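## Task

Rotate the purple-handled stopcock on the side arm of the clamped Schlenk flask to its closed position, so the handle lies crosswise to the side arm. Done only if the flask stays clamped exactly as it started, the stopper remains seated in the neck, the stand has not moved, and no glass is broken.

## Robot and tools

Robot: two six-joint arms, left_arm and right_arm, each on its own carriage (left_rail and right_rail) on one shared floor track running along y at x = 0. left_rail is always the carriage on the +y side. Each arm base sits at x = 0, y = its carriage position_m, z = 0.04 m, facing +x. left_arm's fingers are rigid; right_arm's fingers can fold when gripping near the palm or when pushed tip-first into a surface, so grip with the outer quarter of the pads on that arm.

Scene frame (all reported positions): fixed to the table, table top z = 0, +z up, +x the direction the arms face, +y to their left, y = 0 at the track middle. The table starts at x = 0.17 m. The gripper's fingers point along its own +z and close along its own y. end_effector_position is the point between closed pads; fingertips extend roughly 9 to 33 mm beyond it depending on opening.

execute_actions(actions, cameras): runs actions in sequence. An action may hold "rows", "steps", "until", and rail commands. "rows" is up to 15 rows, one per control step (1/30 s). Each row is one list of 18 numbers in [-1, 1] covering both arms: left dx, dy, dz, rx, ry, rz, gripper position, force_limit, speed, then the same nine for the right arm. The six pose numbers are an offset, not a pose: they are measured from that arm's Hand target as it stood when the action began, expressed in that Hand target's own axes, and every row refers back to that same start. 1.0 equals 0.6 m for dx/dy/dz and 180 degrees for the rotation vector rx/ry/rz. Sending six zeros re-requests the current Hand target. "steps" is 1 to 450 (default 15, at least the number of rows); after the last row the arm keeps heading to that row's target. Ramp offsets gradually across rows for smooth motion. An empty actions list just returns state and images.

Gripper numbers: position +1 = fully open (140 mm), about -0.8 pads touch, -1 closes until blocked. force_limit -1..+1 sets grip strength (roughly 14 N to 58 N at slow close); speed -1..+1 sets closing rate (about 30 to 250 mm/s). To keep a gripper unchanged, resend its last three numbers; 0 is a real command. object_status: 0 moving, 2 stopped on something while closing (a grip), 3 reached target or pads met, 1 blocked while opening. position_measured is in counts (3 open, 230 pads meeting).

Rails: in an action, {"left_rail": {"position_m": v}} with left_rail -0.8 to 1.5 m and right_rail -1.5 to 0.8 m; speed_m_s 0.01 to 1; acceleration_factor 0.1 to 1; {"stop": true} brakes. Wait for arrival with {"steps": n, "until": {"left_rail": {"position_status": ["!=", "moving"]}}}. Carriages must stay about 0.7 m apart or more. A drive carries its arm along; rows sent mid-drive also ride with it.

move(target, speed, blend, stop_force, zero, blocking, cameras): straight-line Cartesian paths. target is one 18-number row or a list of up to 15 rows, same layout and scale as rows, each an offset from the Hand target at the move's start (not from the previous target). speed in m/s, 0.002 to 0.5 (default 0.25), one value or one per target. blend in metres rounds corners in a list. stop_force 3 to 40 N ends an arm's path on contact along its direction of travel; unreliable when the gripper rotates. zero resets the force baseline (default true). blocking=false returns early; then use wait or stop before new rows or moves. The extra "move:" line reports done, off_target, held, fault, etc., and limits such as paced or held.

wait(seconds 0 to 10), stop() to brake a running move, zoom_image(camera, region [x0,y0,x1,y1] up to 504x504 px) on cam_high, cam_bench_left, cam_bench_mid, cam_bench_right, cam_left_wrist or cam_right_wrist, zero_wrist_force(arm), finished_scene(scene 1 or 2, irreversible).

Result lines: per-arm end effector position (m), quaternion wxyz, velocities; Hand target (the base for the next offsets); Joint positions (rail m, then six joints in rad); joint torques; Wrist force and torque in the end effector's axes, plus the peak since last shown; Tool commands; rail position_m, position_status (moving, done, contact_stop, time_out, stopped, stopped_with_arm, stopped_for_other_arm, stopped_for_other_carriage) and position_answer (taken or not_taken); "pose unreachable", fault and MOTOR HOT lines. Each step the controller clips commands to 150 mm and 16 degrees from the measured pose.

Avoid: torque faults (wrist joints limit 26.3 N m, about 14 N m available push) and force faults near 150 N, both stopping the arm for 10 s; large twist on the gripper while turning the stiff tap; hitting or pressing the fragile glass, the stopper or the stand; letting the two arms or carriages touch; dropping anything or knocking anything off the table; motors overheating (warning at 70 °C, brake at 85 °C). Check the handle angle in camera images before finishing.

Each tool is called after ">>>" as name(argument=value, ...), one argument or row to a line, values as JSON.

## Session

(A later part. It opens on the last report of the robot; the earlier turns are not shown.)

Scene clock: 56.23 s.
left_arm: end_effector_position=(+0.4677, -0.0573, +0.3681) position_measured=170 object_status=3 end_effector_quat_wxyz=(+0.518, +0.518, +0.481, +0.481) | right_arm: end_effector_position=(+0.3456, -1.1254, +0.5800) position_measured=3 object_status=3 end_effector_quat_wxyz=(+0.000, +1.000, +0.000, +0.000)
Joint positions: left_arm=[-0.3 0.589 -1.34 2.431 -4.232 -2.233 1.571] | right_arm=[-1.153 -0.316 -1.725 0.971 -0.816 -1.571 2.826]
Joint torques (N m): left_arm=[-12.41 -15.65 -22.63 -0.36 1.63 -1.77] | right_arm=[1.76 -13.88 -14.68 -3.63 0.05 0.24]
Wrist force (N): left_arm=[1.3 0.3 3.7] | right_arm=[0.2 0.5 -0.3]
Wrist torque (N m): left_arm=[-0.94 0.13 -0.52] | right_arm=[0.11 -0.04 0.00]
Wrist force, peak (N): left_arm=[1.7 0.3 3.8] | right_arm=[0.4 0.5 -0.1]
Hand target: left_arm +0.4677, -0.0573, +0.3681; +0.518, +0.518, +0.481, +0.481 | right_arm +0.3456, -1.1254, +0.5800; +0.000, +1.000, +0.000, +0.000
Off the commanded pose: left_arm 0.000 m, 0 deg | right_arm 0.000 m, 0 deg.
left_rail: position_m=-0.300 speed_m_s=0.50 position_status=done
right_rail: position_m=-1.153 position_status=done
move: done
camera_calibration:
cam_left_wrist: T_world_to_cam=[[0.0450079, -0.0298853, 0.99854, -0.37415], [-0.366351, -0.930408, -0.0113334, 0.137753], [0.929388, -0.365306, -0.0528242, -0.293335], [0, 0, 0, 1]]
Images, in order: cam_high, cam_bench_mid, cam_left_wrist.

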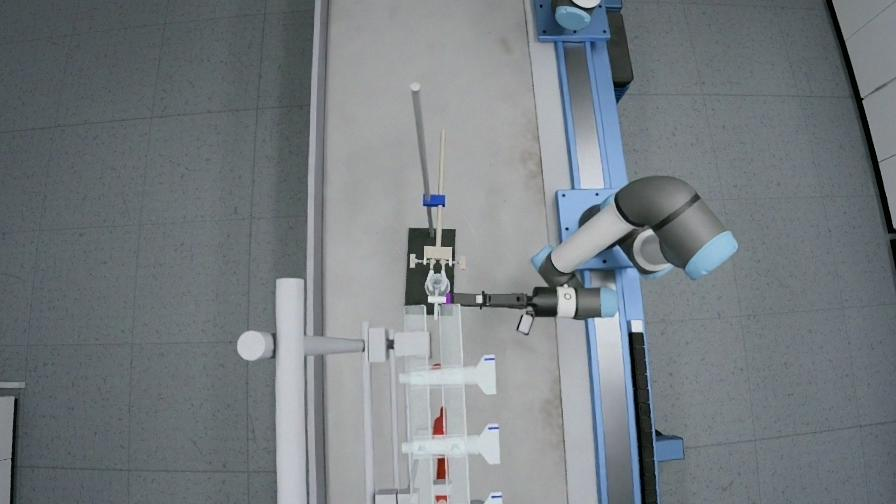

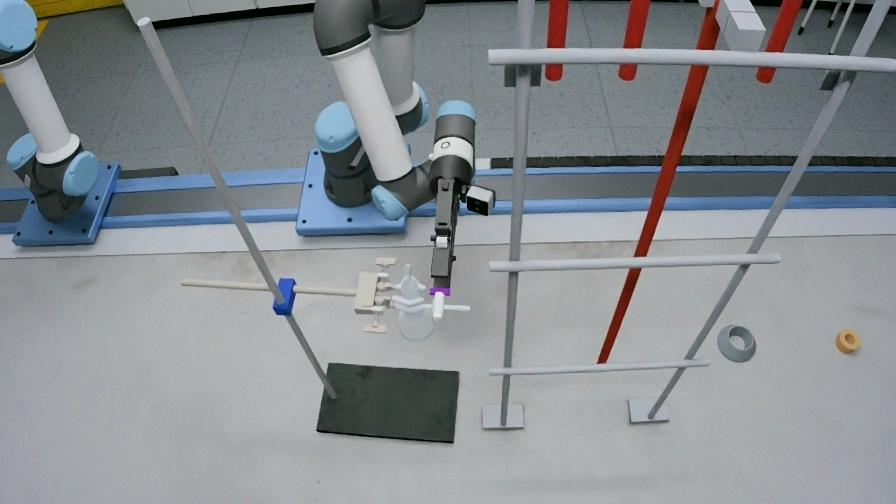

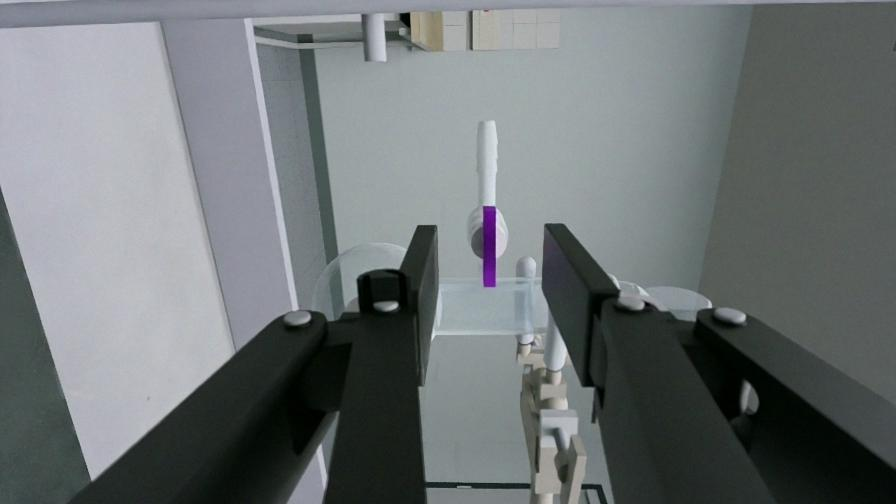

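>>> zoom_image(
  camera="cam_left_wrist",
  region=[450, 190, 540, 300],
)

>>> move(
  target=[0, 0, -0.005, 0, 0, 0.5, -0.325, -1, -0.5, 0, 0, 0, 0, 0, 0, 1, 1, 1],
  speed=0.25,
  cameras=["cam_left_wrist", "cam_bench_mid", "cam_high"],
)

>>> zoom_image(
  camera="cam_left_wrist",
  region=[400, 200, 580, 380],
)

>>> zoom_image(
  camera="cam_high",
  region=[420, 270, 520, 330],
)

>>> zoom_image(
  camera="cam_bench_mid",
  region=[400, 240, 490, 330],
)

Scaled by 4.582.

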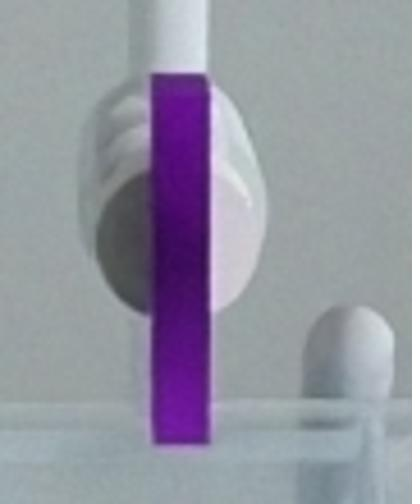

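Scene clock: 62.47 s.
left_arm: end_effector_position=(+0.4647, -0.0571, +0.3681) position_measured=170 object_status=3 end_effector_quat_wxyz=(+0.026, +0.707, -0.026, +0.707) | right_arm: end_effector_position=(+0.3456, -1.1254, +0.5800) position_measured=3 object_status=3 end_effector_quat_wxyz=(+0.000, +1.000, +0.000, +0.000)
Joint positions: left_arm=[-0.3 0.596 -1.342 2.434 -4.234 -2.24 3.141] | right_arm=[-1.153 -0.316 -1.725 0.971 -0.816 -1.571 2.826]
Joint torques (N m): left_arm=[10.71 -30.54 -2.79 -0.11 -0.46 2.12] | right_arm=[1.95 -14.34 -16.22 -3.66 0.1 0.25]
Wrist force (N): left_arm=[3.9 -2.3 5.3] | right_arm=[0.1 0.0 -0.2]
Wrist torque (N m): left_arm=[-0.93 0.02 0.46] | right_arm=[0.01 -0.03 -0.01]
Wrist force, peak (N): left_arm=[4.1 -2.0 5.4] | right_arm=[0.4 0.5 -0.2]
Hand target: left_arm +0.4647, -0.0571, +0.3681; +0.026, +0.707, -0.026, +0.707 | right_arm +0.3456, -1.1254, +0.5800; +0.000, +1.000, +0.000, +0.000
Off the commanded pose: left_arm 0.000 m, 0 deg | right_arm 0.000 m, 0 deg.
left_rail: position_m=-0.300 speed_m_s=0.50 position_status=done
right_rail: position_m=-1.153 position_status=done
move: done
camera_calibration:
cam_left_wrist: T_world_to_cam=[[-0.0262331, -0.999311, -0.0262701, -0.0189934], [-0.295566, 0.0328578, -0.954757, 0.506207], [0.954962, -0.0172817, -0.296224, -0.192901], [0, 0, 0, 1]]
Images, in order: cam_high, cam_bench_mid, cam_left_wrist.

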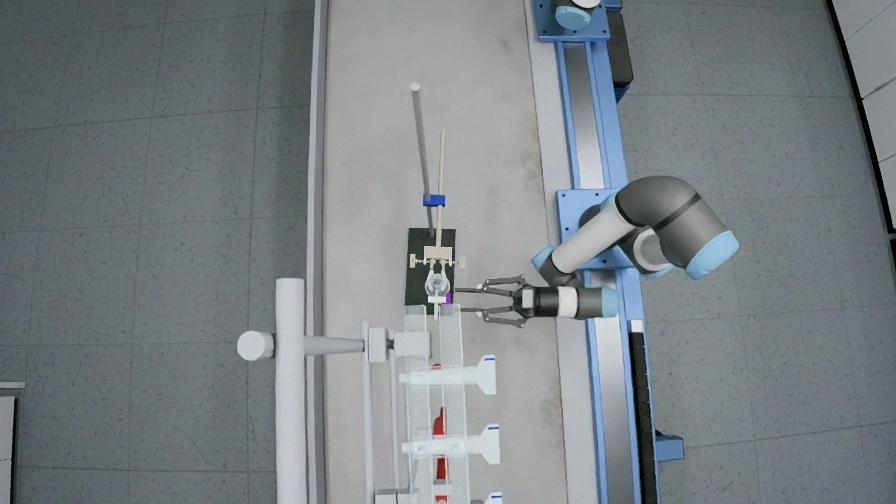

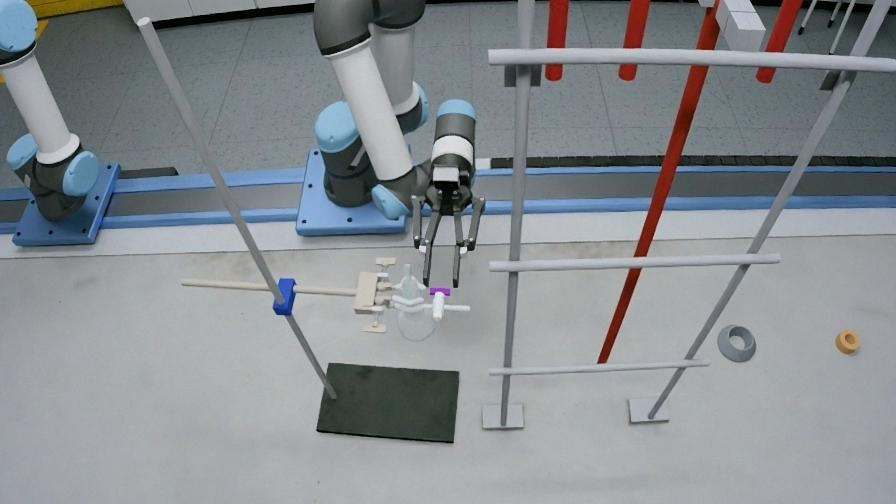

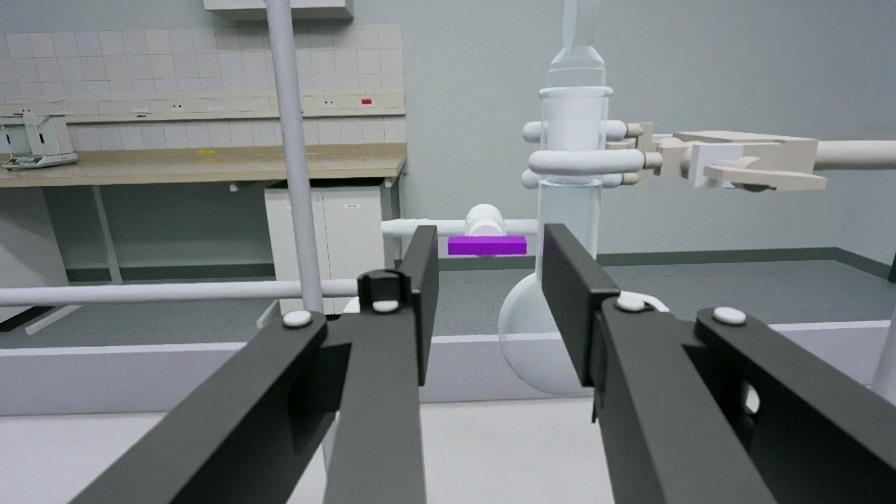

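Scaled by 2.800.

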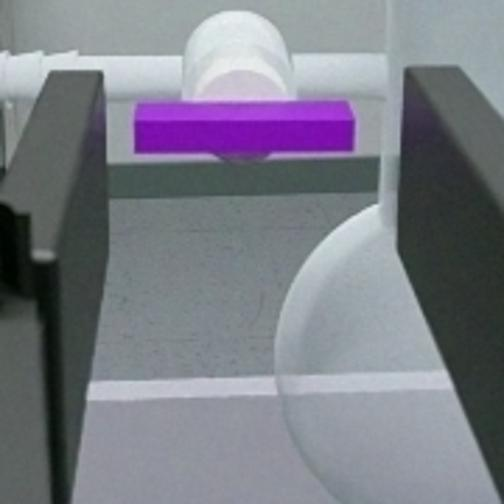

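Scaled by 5.040.

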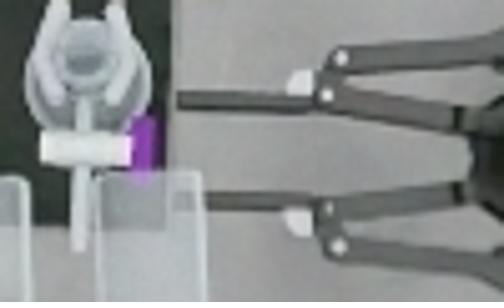

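Scaled by 5.600.

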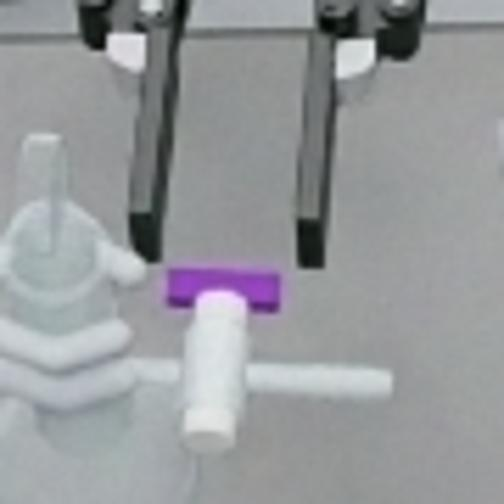

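>>> move(
  target=[
    [-0.0, -0.00133, 0.0, 0, 0, -0.5, -0.325, -1, -0.5, 0, 0, 0, 0, 0, 0, 1, 1, 1],
    [0.0005, -0.00133, 0.025, 0, 0, -0.5, -0.325, -1, -0.5, 0, 0, 0, 0, 0, 0, 1, 1, 1],
  ],
  speed=[0.25, 0.04],
  cameras=["cam_left_wrist", "cam_bench_mid", "cam_high"],
)

>>> zoom_image(
  camera="cam_left_wrist",
  region=[400, 150, 580, 330],
)

>>> zoom_image(
  camera="cam_high",
  region=[420, 270, 520, 330],
)

>>> zoom_image(
  camera="cam_bench_mid",
  region=[400, 240, 490, 330],
)

Scene clock: 76.63 s.
left_arm: end_effector_position=(+0.4797, -0.0574, +0.3684) position_measured=170 object_status=3 end_effector_quat_wxyz=(+0.518, +0.518, +0.481, +0.481) | right_arm: end_effector_position=(+0.3456, -1.1254, +0.5800) position_measured=3 object_status=3 end_effector_quat_wxyz=(+0.000, +1.000, +0.000, +0.000)
Joint positions: left_arm=[-0.3 0.566 -1.33 2.413 -4.225 -2.21 1.571] | right_arm=[-1.153 -0.316 -1.725 0.971 -0.816 -1.571 2.826]
Joint torques (N m): left_arm=[-12.85 -16.4 -25.85 -0.06 1.62 -1.74] | right_arm=[2.07 -14.27 -15.95 -3.62 0.16 0.31]
Wrist force (N): left_arm=[1.5 0.5 3.6] | right_arm=[0.2 0.3 0.0]
Wrist torque (N m): left_arm=[-0.88 0.09 -0.51] | right_arm=[0.07 -0.03 -0.01]
Wrist force, peak (N): left_arm=[4.1 -2.6 5.4] | right_arm=[0.3 0.6 -0.2]
Hand target: left_arm +0.4798, -0.0574, +0.3684; +0.518, +0.518, +0.481, +0.481 | right_arm +0.3456, -1.1254, +0.5800; +0.000, +1.000, +0.000, +0.000
Off the commanded pose: left_arm 0.000 m, 0 deg | right_arm 0.000 m, 0 deg.
left_rail: position_m=-0.300 speed_m_s=0.50 position_status=done
right_rail: position_m=-1.153 position_status=done
move: done
camera_calibration:
cam_left_wrist: T_world_to_cam=[[0.0450116, -0.029881, 0.998539, -0.374986], [-0.366359, -0.930405, -0.0113275, 0.142053], [0.929384, -0.365314, -0.0528262, -0.304428], [0, 0, 0, 1]]
Images, in order: cam_high, cam_bench_mid, cam_left_wrist.

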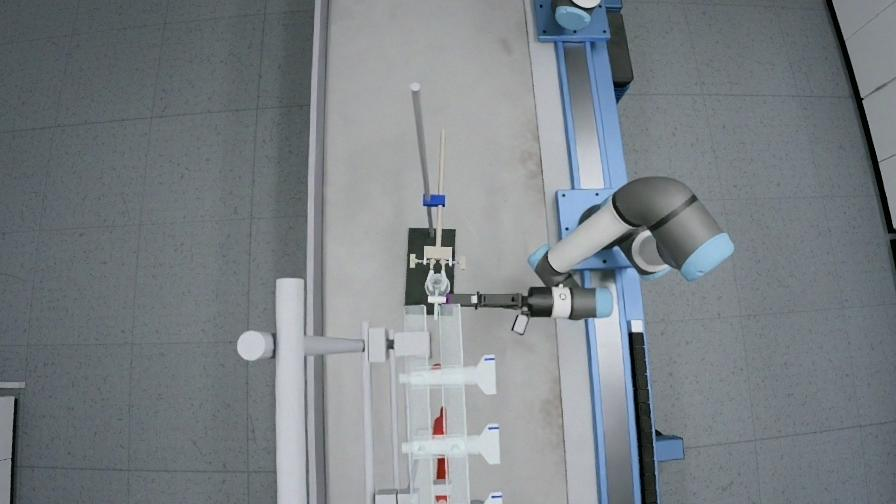

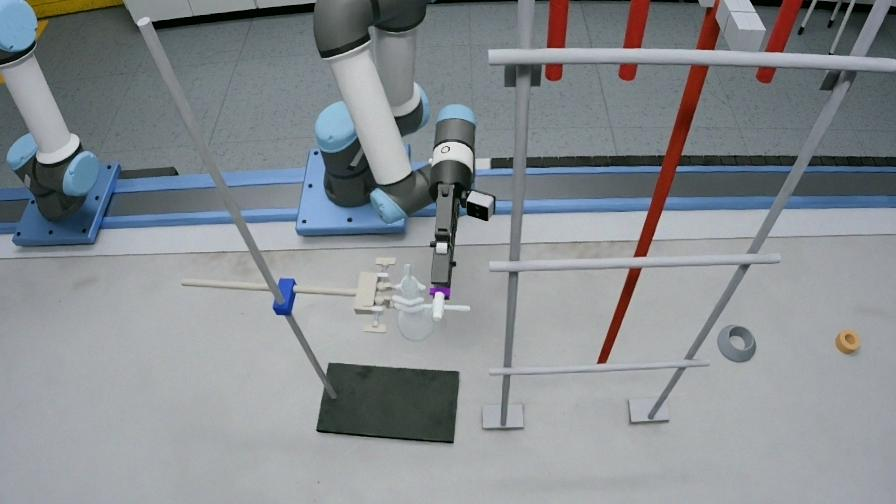

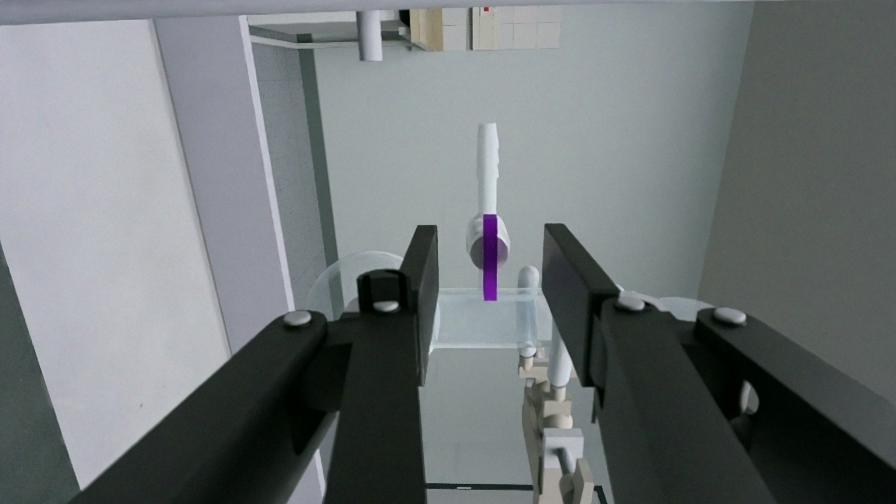

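Scaled by 2.800.

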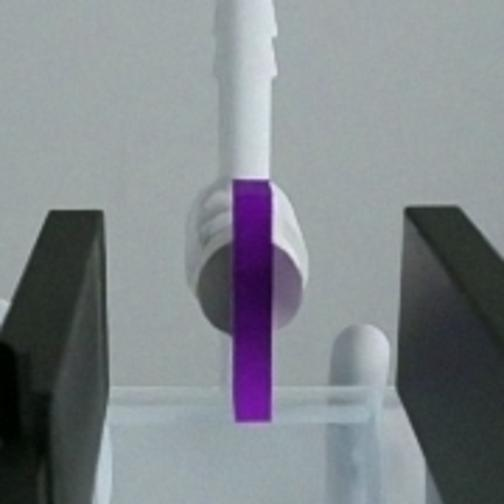

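Scaled by 5.040.

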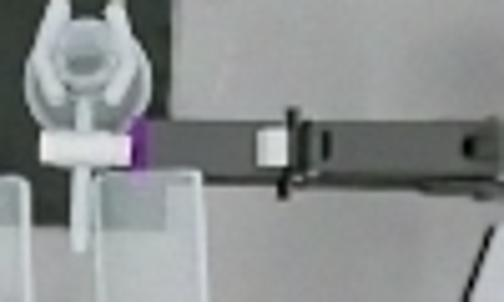

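Scaled by 5.600.

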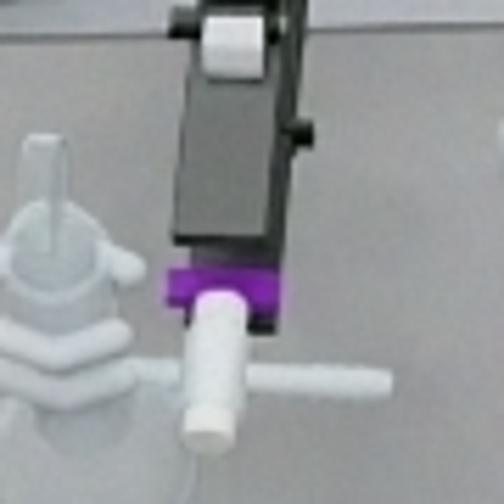

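>>> execute_actions(
  actions=[],
  cameras=["cam_left_wrist", "cam_bench_mid", "cam_high"],
)

Scene clock: 78.83 s.
left_arm: end_effector_position=(+0.4798, -0.0574, +0.3684) position_measured=170 object_status=3 end_effector_quat_wxyz=(+0.518, +0.518, +0.481, +0.481) | right_arm: end_effector_position=(+0.3456, -1.1254, +0.5800) position_measured=3 object_status=3 end_effector_quat_wxyz=(+0.000, +1.000, +0.000, +0.000)
Joint positions: left_arm=[-0.3 0.566 -1.33 2.413 -4.225 -2.21 1.571] | right_arm=[-1.153 -0.316 -1.725 0.971 -0.816 -1.571 2.826]
Joint velocities: within noise
Joint torques (N m): left_arm=[-11.51 -16.11 -20.05 -0.55 1.54 -1.7] | right_arm=[2.54 -14.8 -16.08 -3.63 0.06 0.25]
Wrist force (N): left_arm=[1.3 0.2 3.6] | right_arm=[0.2 0.1 -0.2]
Wrist torque (N m): left_arm=[-0.94 0.14 -0.51] | right_arm=[0.03 -0.04 -0.01]
Wrist force, peak (N): left_arm=[1.3 0.5 3.8] | right_arm=[0.4 0.3 -0.7]
Hand target: left_arm +0.4798, -0.0574, +0.3684; +0.518, +0.518, +0.481, +0.481 | right_arm +0.3456, -1.1254, +0.5800; +0.000, +1.000, +0.000, +0.000
Tool commands: left_gripper/position=-0.325 left_gripper/force_limit=-1.0 left_gripper/speed=-0.5 right_gripper/position=+1.0 right_gripper/force_limit=+1.0 right_gripper/speed=+1.0
Off the commanded pose: left_arm 0.000 m, 0 deg | right_arm 0.000 m, 0 deg.
left_rail: position_m=-0.300 speed_m_s=0.50 position_status=done
right_rail: position_m=-1.153 position_status=done
camera_calibration:
cam_left_wrist: T_world_to_cam=[[0.0450063, -0.0298841, 0.99854, -0.374993], [-0.366354, -0.930407, -0.0113327, 0.142086], [0.929386, -0.365309, -0.0528224, -0.304527], [0, 0, 0, 1]] pos_world=[0.351954, 0.00974492, 0.35997]
Images, in order (width x height): cam_high 896x504, cam_bench_mid 896x504, cam_left_wrist 896x504.

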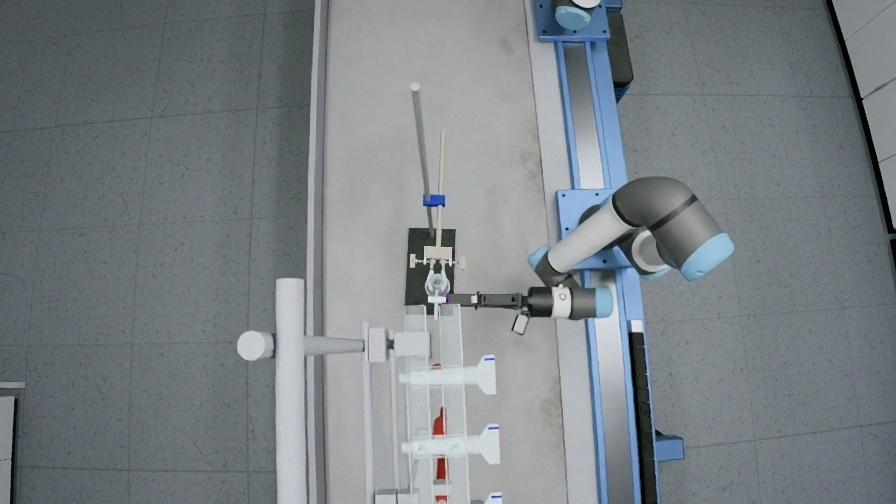

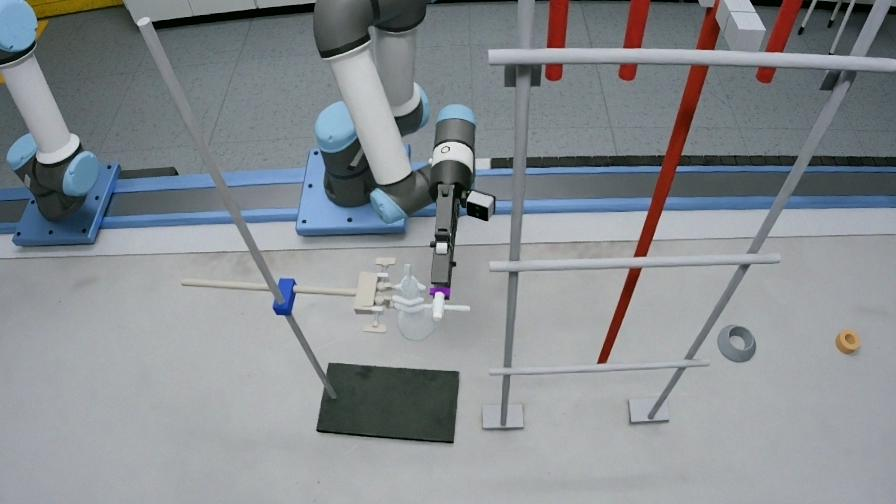

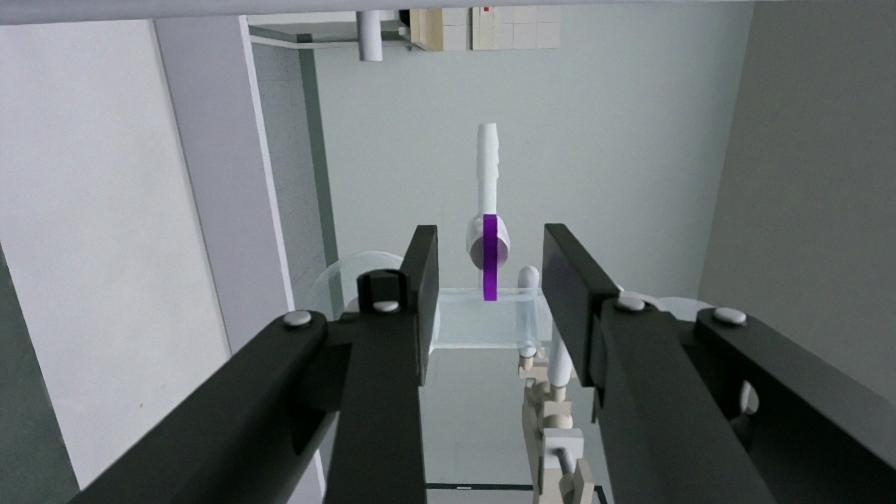

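>>> move(
  target=[0, 0, 0.0033, 0, 0, 0, -0.325, -1, -0.5, 0, 0, 0, 0, 0, 0, 1, 1, 1],
  speed=0.02,
  stop_force=5,
  cameras=["cam_left_wrist", "cam_bench_mid", "cam_high"],
)

>>> zoom_image(
  camera="cam_high",
  region=[400, 250, 520, 340],
)

>>> zoom_image(
  camera="cam_left_wrist",
  region=[400, 150, 580, 330],
)

Scene clock: 80.50 s.
left_arm: end_effector_position=(+0.4817, -0.0575, +0.3684) position_measured=170 object_status=3 end_effector_quat_wxyz=(+0.518, +0.518, +0.481, +0.481) | right_arm: end_effector_position=(+0.3456, -1.1254, +0.5800) position_measured=3 object_status=3 end_effector_quat_wxyz=(+0.000, +1.000, +0.000, +0.000)
Joint positions: left_arm=[-0.3 0.561 -1.328 2.41 -4.224 -2.206 1.571] | right_arm=[-1.153 -0.316 -1.725 0.971 -0.816 -1.571 2.826]
Joint torques (N m): left_arm=[-11.98 -16.48 -23.31 -0.32 1.59 -1.48] | right_arm=[2.6 -14.19 -15.83 -3.55 0 0.28]
Wrist force (N): left_arm=[1.5 0.4 3.8] | right_arm=[-0.1 0.2 0.3]
Wrist torque (N m): left_arm=[-0.90 0.08 -0.51] | right_arm=[0.05 0.02 -0.01]
Wrist force, peak (N): left_arm=[1.5 0.4 3.8] | right_arm=[0.5 0.3 0.3]
Hand target: left_arm +0.4817, -0.0575, +0.3684; +0.518, +0.518, +0.481, +0.481 | right_arm +0.3456, -1.1254, +0.5800; +0.000, +1.000, +0.000, +0.000
Off the commanded pose: left_arm 0.000 m, 0 deg | right_arm 0.000 m, 0 deg.
left_rail: position_m=-0.300 speed_m_s=0.50 position_status=done
right_rail: position_m=-1.153 position_status=done
move: done
camera_calibration:
cam_left_wrist: T_world_to_cam=[[0.0450068, -0.0298838, 0.99854, -0.375086], [-0.366351, -0.930408, -0.0113324, 0.142673], [0.929388, -0.365306, -0.0528226, -0.306416], [0, 0, 0, 1]]
Images, in order: cam_high, cam_bench_mid, cam_left_wrist.

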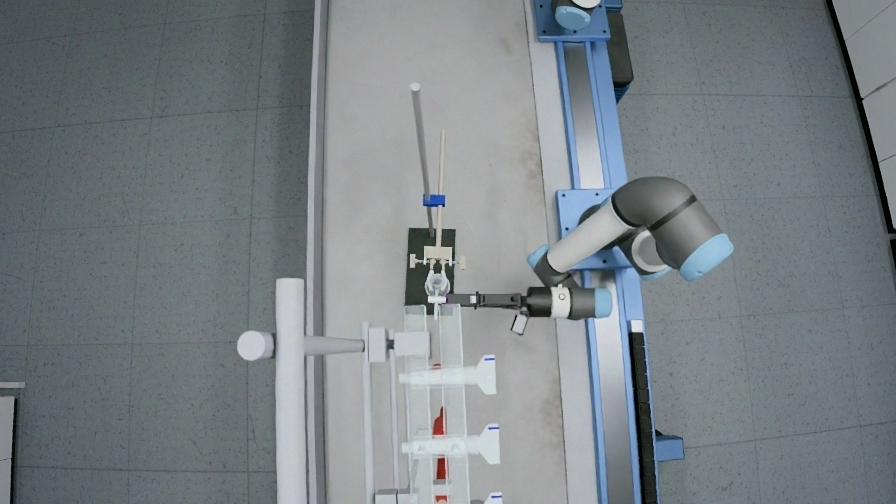

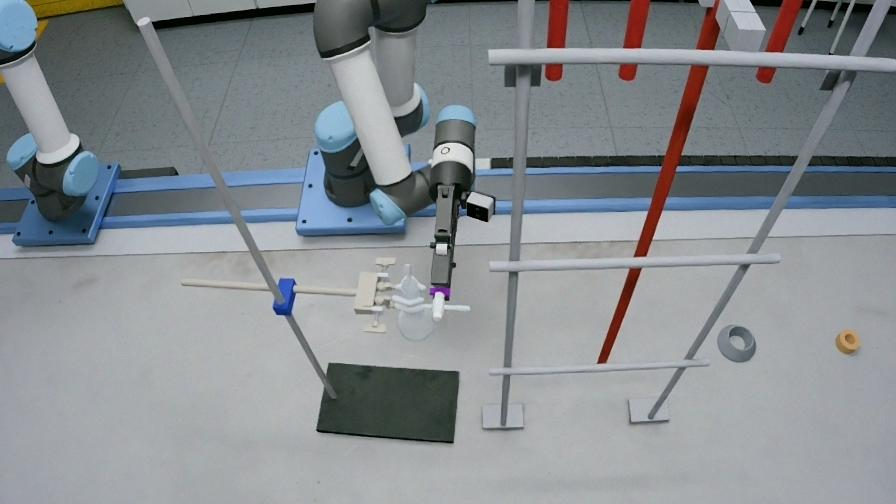

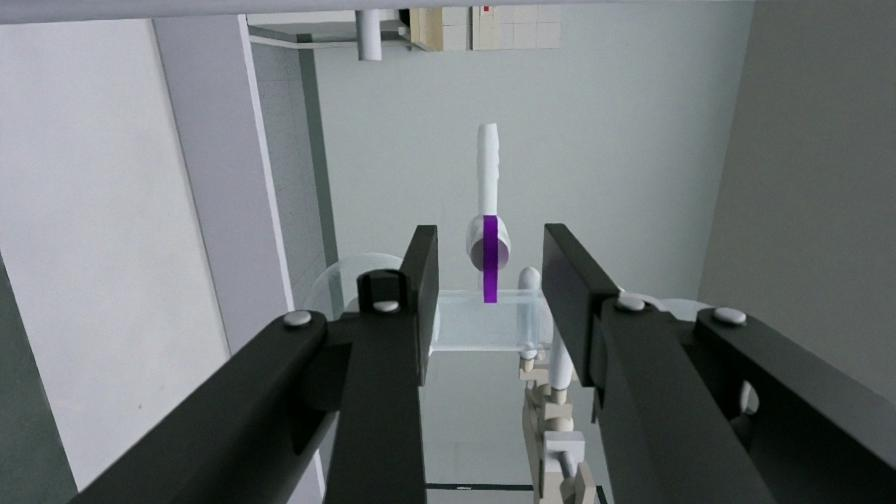

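Scaled by 4.200.

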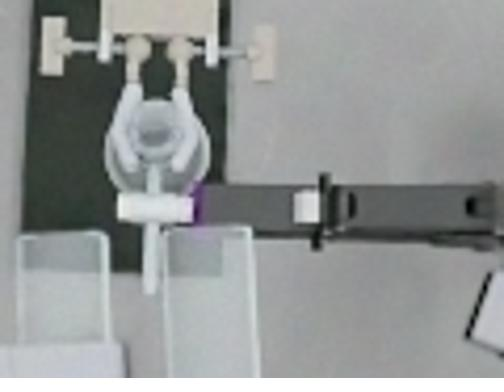

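Scaled by 2.800.

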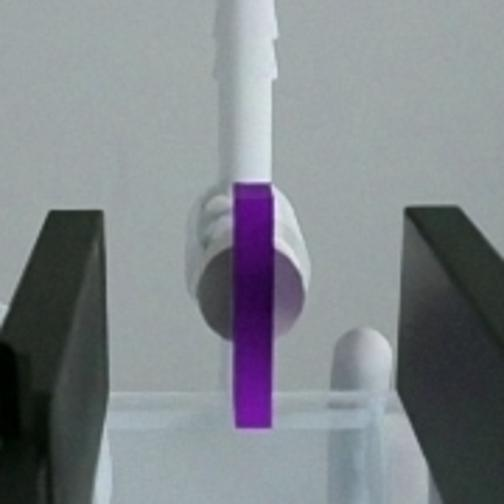

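>>> zoom_image(
  camera="cam_high",
  region=[425, 285, 475, 315],
)

>>> zoom_image(
  camera="cam_bench_mid",
  region=[400, 265, 480, 325],
)

Scaled by 10.080.

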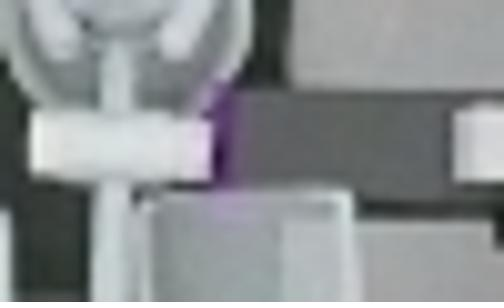

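Scaled by 6.300.

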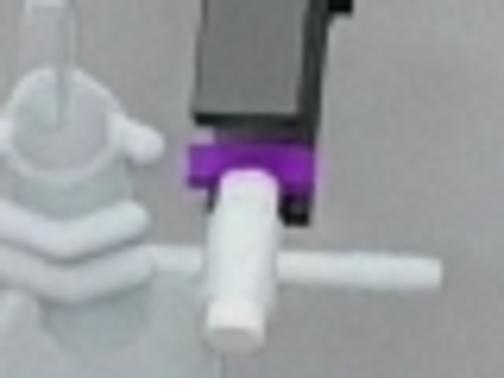

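>>> execute_actions(
  actions=[
    {"rows": [[0,0,0,0,0,0,-0.62,-1,-1,0,0,0,0,0,0,1,1,1]], "steps": 45},
  ],
  cameras=["cam_left_wrist", "cam_bench_mid", "cam_high"],
)

>>> zoom_image(
  camera="cam_left_wrist",
  region=[420, 180, 560, 320],
)

>>> zoom_image(
  camera="cam_bench_mid",
  region=[400, 265, 480, 325],
)

>>> zoom_image(
  camera="cam_high",
  region=[425, 285, 475, 315],
)

Scene clock: 87.27 s.
left_arm: end_effector_position=(+0.4817, -0.0575, +0.3684) position_measured=208 object_status=3 end_effector_quat_wxyz=(+0.518, +0.518, +0.481, +0.481) | right_arm: end_effector_position=(+0.3456, -1.1254, +0.5800) position_measured=3 object_status=3 end_effector_quat_wxyz=(+0.000, +1.000, +0.000, +0.000)
Joint positions: left_arm=[-0.3 0.561 -1.328 2.41 -4.224 -2.206 1.571] | right_arm=[-1.153 -0.316 -1.725 0.971 -0.816 -1.571 2.826]
Joint torques (N m): left_arm=[-11.64 -16.84 -13.87 -1.1 1.24 -1.11] | right_arm=[2.44 -14.85 -16.73 -3.54 0.04 0.22]
Wrist force (N): left_arm=[1.4 0.4 3.7] | right_arm=[0.1 0.3 0.1]
Wrist torque (N m): left_arm=[-0.89 0.11 -0.51] | right_arm=[0.07 0.00 0.00]
Wrist force, peak (N): left_arm=[1.5 0.2 3.8] | right_arm=[0.0 0.6 -0.5]
Hand target: left_arm +0.4817, -0.0575, +0.3684; +0.518, +0.518, +0.481, +0.481 | right_arm +0.3456, -1.1254, +0.5800; +0.000, +1.000, +0.000, +0.000
Off the commanded pose: left_arm 0.000 m, 0 deg | right_arm 0.000 m, 0 deg.
left_rail: position_m=-0.300 speed_m_s=0.50 position_status=done
right_rail: position_m=-1.153 position_status=done
camera_calibration:
cam_left_wrist: T_world_to_cam=[[0.0450069, -0.0298837, 0.99854, -0.375086], [-0.366351, -0.930408, -0.0113323, 0.142673], [0.929388, -0.365306, -0.0528226, -0.306416], [0, 0, 0, 1]]
Images, in order: cam_high, cam_bench_mid, cam_left_wrist.

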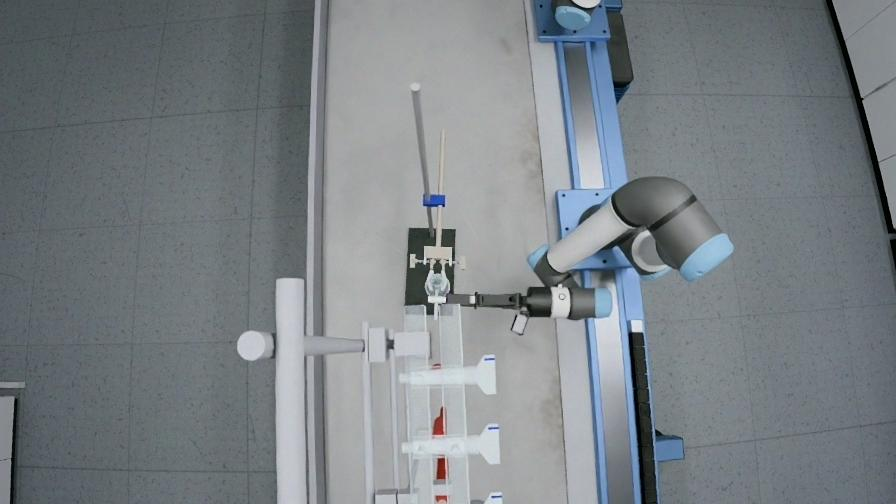

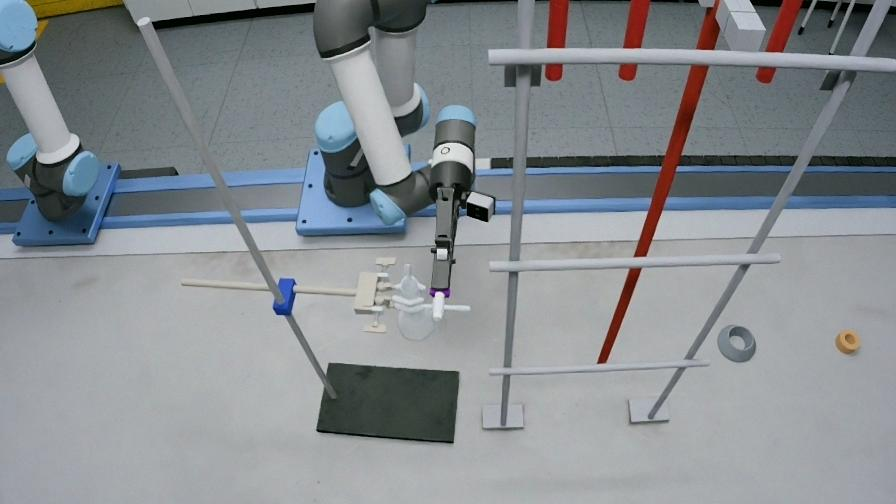

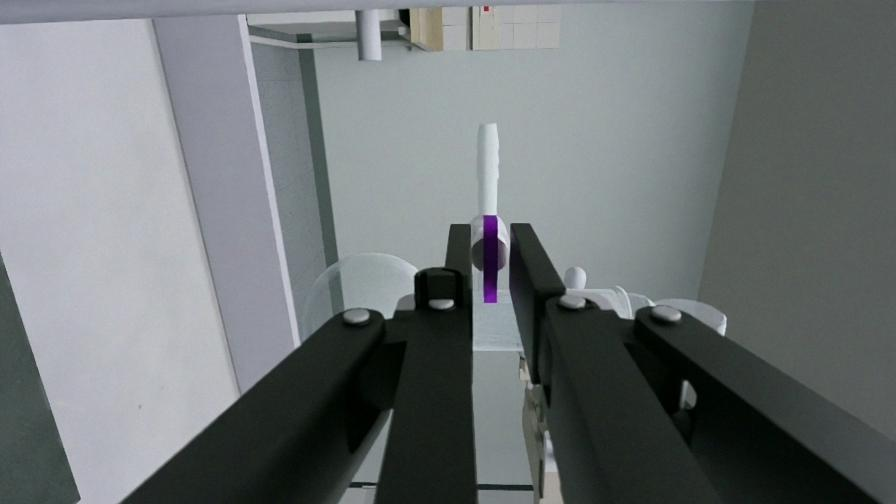

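Scaled by 3.600.

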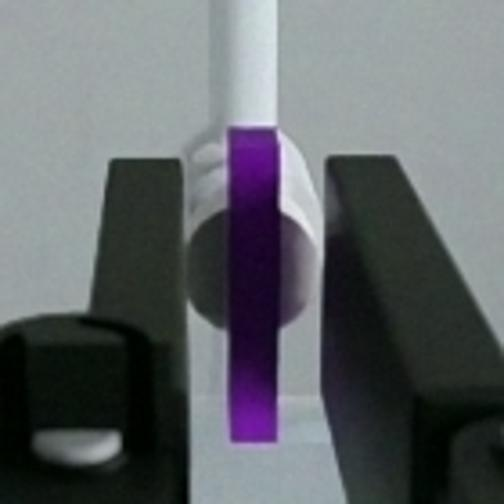

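Scaled by 6.300.

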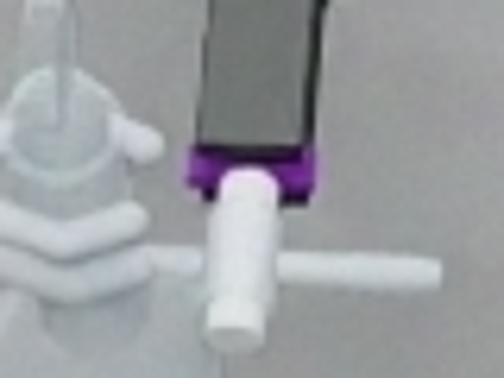

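Scaled by 10.080.

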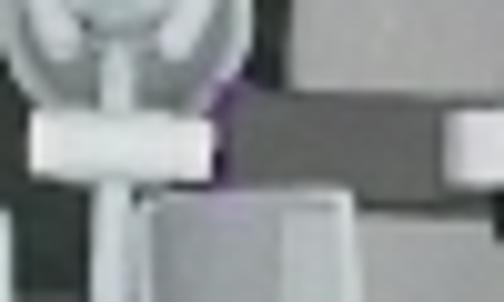

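>>> zero_wrist_force(
  arm="left_arm",
)

>>> execute_actions(
  actions=[
    {"rows": [[0,0,0,0,0,0,-0.7,-1,-1,0,0,0,0,0,0,1,1,1]], "steps": 30},
  ],
  cameras=["cam_left_wrist", "cam_bench_mid"],
)

>>> zoom_image(
  camera="cam_left_wrist",
  region=[420, 180, 560, 320],
)

>>> zoom_image(
  camera="cam_bench_mid",
  region=[400, 265, 480, 325],
)

Wrist force sensor zeroed.

Scene clock: 90.10 s.
left_arm: end_effector_position=(+0.4817, -0.0575, +0.3684) position_measured=217 object_status=3 end_effector_quat_wxyz=(+0.518, +0.518, +0.481, +0.481) | right_arm: end_effector_position=(+0.3456, -1.1254, +0.5800) position_measured=3 object_status=3 end_effector_quat_wxyz=(+0.000, +1.000, +0.000, +0.000)
Joint positions: left_arm=[-0.3 0.561 -1.328 2.41 -4.224 -2.206 1.571] | right_arm=[-1.153 -0.316 -1.725 0.971 -0.816 -1.571 2.826]
Joint torques (N m): left_arm=[-10.7 -17.15 -7.66 -1.62 1.03 -0.73] | right_arm=[2.72 -15.03 -16.77 -3.63 -0.01 0.25]
Wrist force (N, zeroed by zero_wrist_force on left_arm): left_arm=[-0.3 0.0 0.0] | right_arm=[0.0 0.2 -0.2]
Wrist torque (N m, zeroed by zero_wrist_force on left_arm): left_arm=[-0.01 0.07 0.00] | right_arm=[0.04 0.00 -0.01]
Wrist force, peak (N, zeroed by zero_wrist_force on left_arm): left_arm=[-0.2 -0.4 -0.2] | right_arm=[0.4 0.6 -0.2]
Hand target: left_arm +0.4817, -0.0575, +0.3684; +0.518, +0.518, +0.481, +0.481 | right_arm +0.3456, -1.1254, +0.5800; +0.000, +1.000, +0.000, +0.000
Off the commanded pose: left_arm 0.000 m, 0 deg | right_arm 0.000 m, 0 deg.
left_rail: position_m=-0.300 speed_m_s=0.50 position_status=done
right_rail: position_m=-1.153 position_status=done
camera_calibration:
cam_left_wrist: T_world_to_cam=[[0.0450068, -0.0298837, 0.99854, -0.375086], [-0.366351, -0.930408, -0.0113323, 0.142673], [0.929388, -0.365306, -0.0528226, -0.306416], [0, 0, 0, 1]]
Images, in order: cam_bench_mid, cam_left_wrist.

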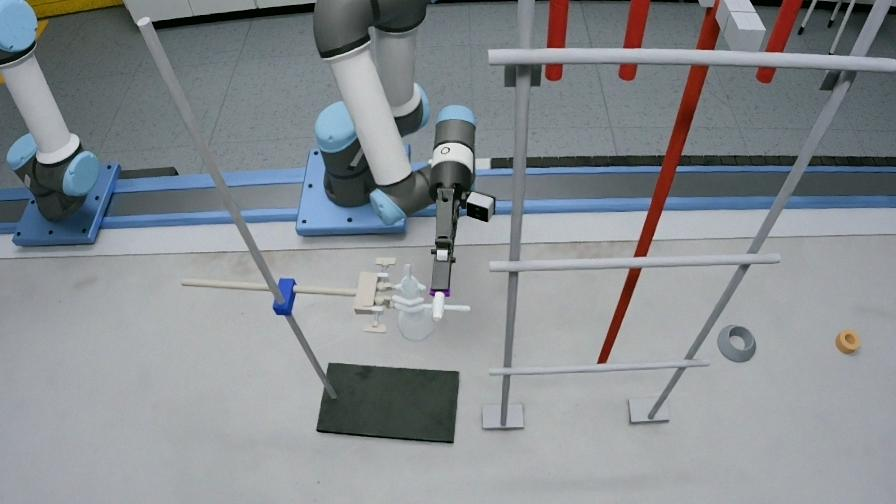

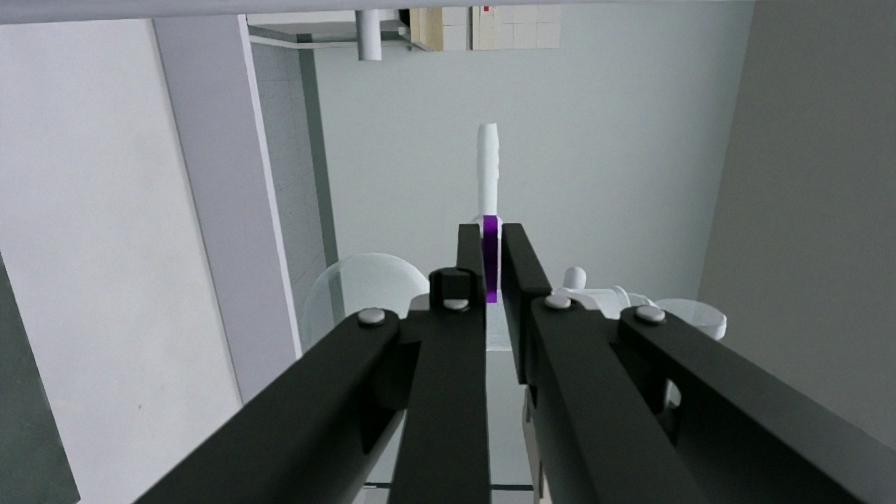

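Scaled by 3.600.

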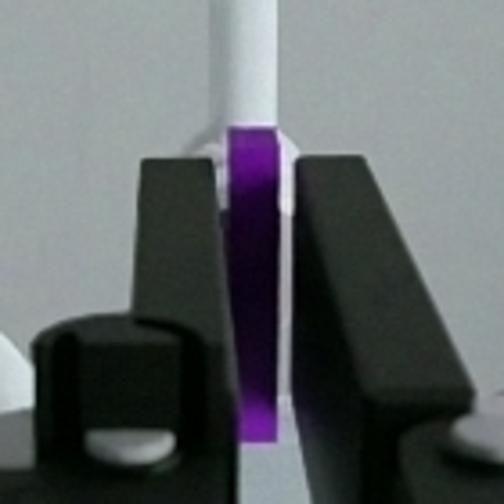

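Scaled by 6.300.

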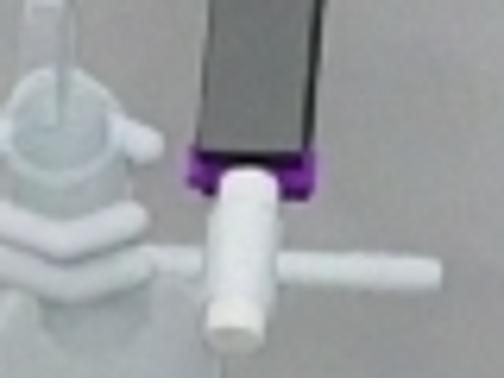

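>>> execute_actions(
  actions=[
    {"rows": [[0,-0.0002,0,0,0,0,-1,-1,-1,0,0,0,0,0,0,1,1,1]], "steps": 60},
  ],
  cameras=["cam_left_wrist", "cam_bench_mid"],
)

>>> zoom_image(
  camera="cam_left_wrist",
  region=[420, 180, 560, 320],
)

Scene clock: 93.17 s.
left_arm: end_effector_position=(+0.4817, -0.0575, +0.3683) position_measured=223 object_status=2 end_effector_quat_wxyz=(+0.518, +0.518, +0.481, +0.481) | right_arm: end_effector_position=(+0.3456, -1.1254, +0.5800) position_measured=3 object_status=3 end_effector_quat_wxyz=(+0.000, +1.000, +0.000, +0.000)
Joint positions: left_arm=[-0.3 0.561 -1.327 2.41 -4.224 -2.206 1.571] | right_arm=[-1.153 -0.316 -1.725 0.971 -0.816 -1.571 2.826]
Joint torques (N m): left_arm=[-10.6 -15.67 -5.32 -3.53 0.79 -0.47] | right_arm=[3.81 -15.25 -17.07 -3.44 -0.02 0.24]
Wrist force (N, zeroed by zero_wrist_force on left_arm): left_arm=[0.5 1.3 -0.1] | right_arm=[0.0 0.0 -0.1]
Wrist torque (N m, zeroed by zero_wrist_force on left_arm): left_arm=[-0.05 0.05 -0.08] | right_arm=[0.01 0.00 -0.01]
Wrist force, peak (N, zeroed by zero_wrist_force on left_arm): left_arm=[0.6 1.3 -0.4] | right_arm=[0.0 0.6 -0.5]
Hand target: left_arm +0.4817, -0.0575, +0.3683; +0.518, +0.518, +0.481, +0.481 | right_arm +0.3456, -1.1254, +0.5800; +0.000, +1.000, +0.000, +0.000
Off the commanded pose: left_arm 0.000 m, 0 deg | right_arm 0.000 m, 0 deg.
left_rail: position_m=-0.300 speed_m_s=0.50 position_status=done
right_rail: position_m=-1.153 position_status=done
camera_calibration:
cam_left_wrist: T_world_to_cam=[[0.0450128, -0.02988, 0.998539, -0.374965], [-0.366351, -0.930408, -0.0113266, 0.142667], [0.929387, -0.365306, -0.0528268, -0.306419], [0, 0, 0, 1]]
Images, in order: cam_bench_mid, cam_left_wrist.

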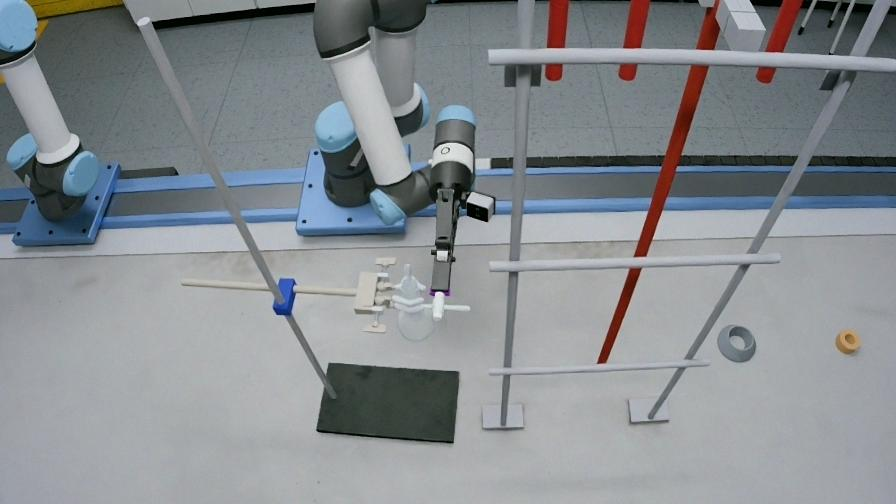

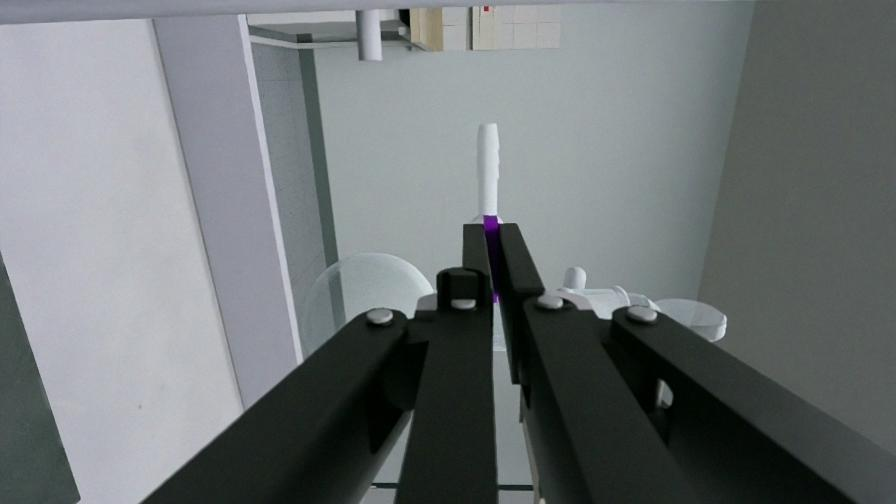

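Scaled by 3.600.

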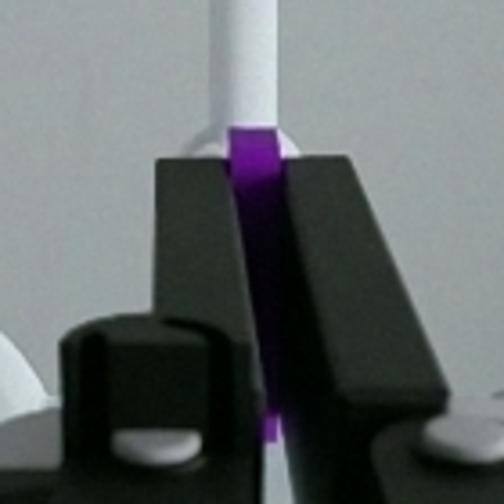

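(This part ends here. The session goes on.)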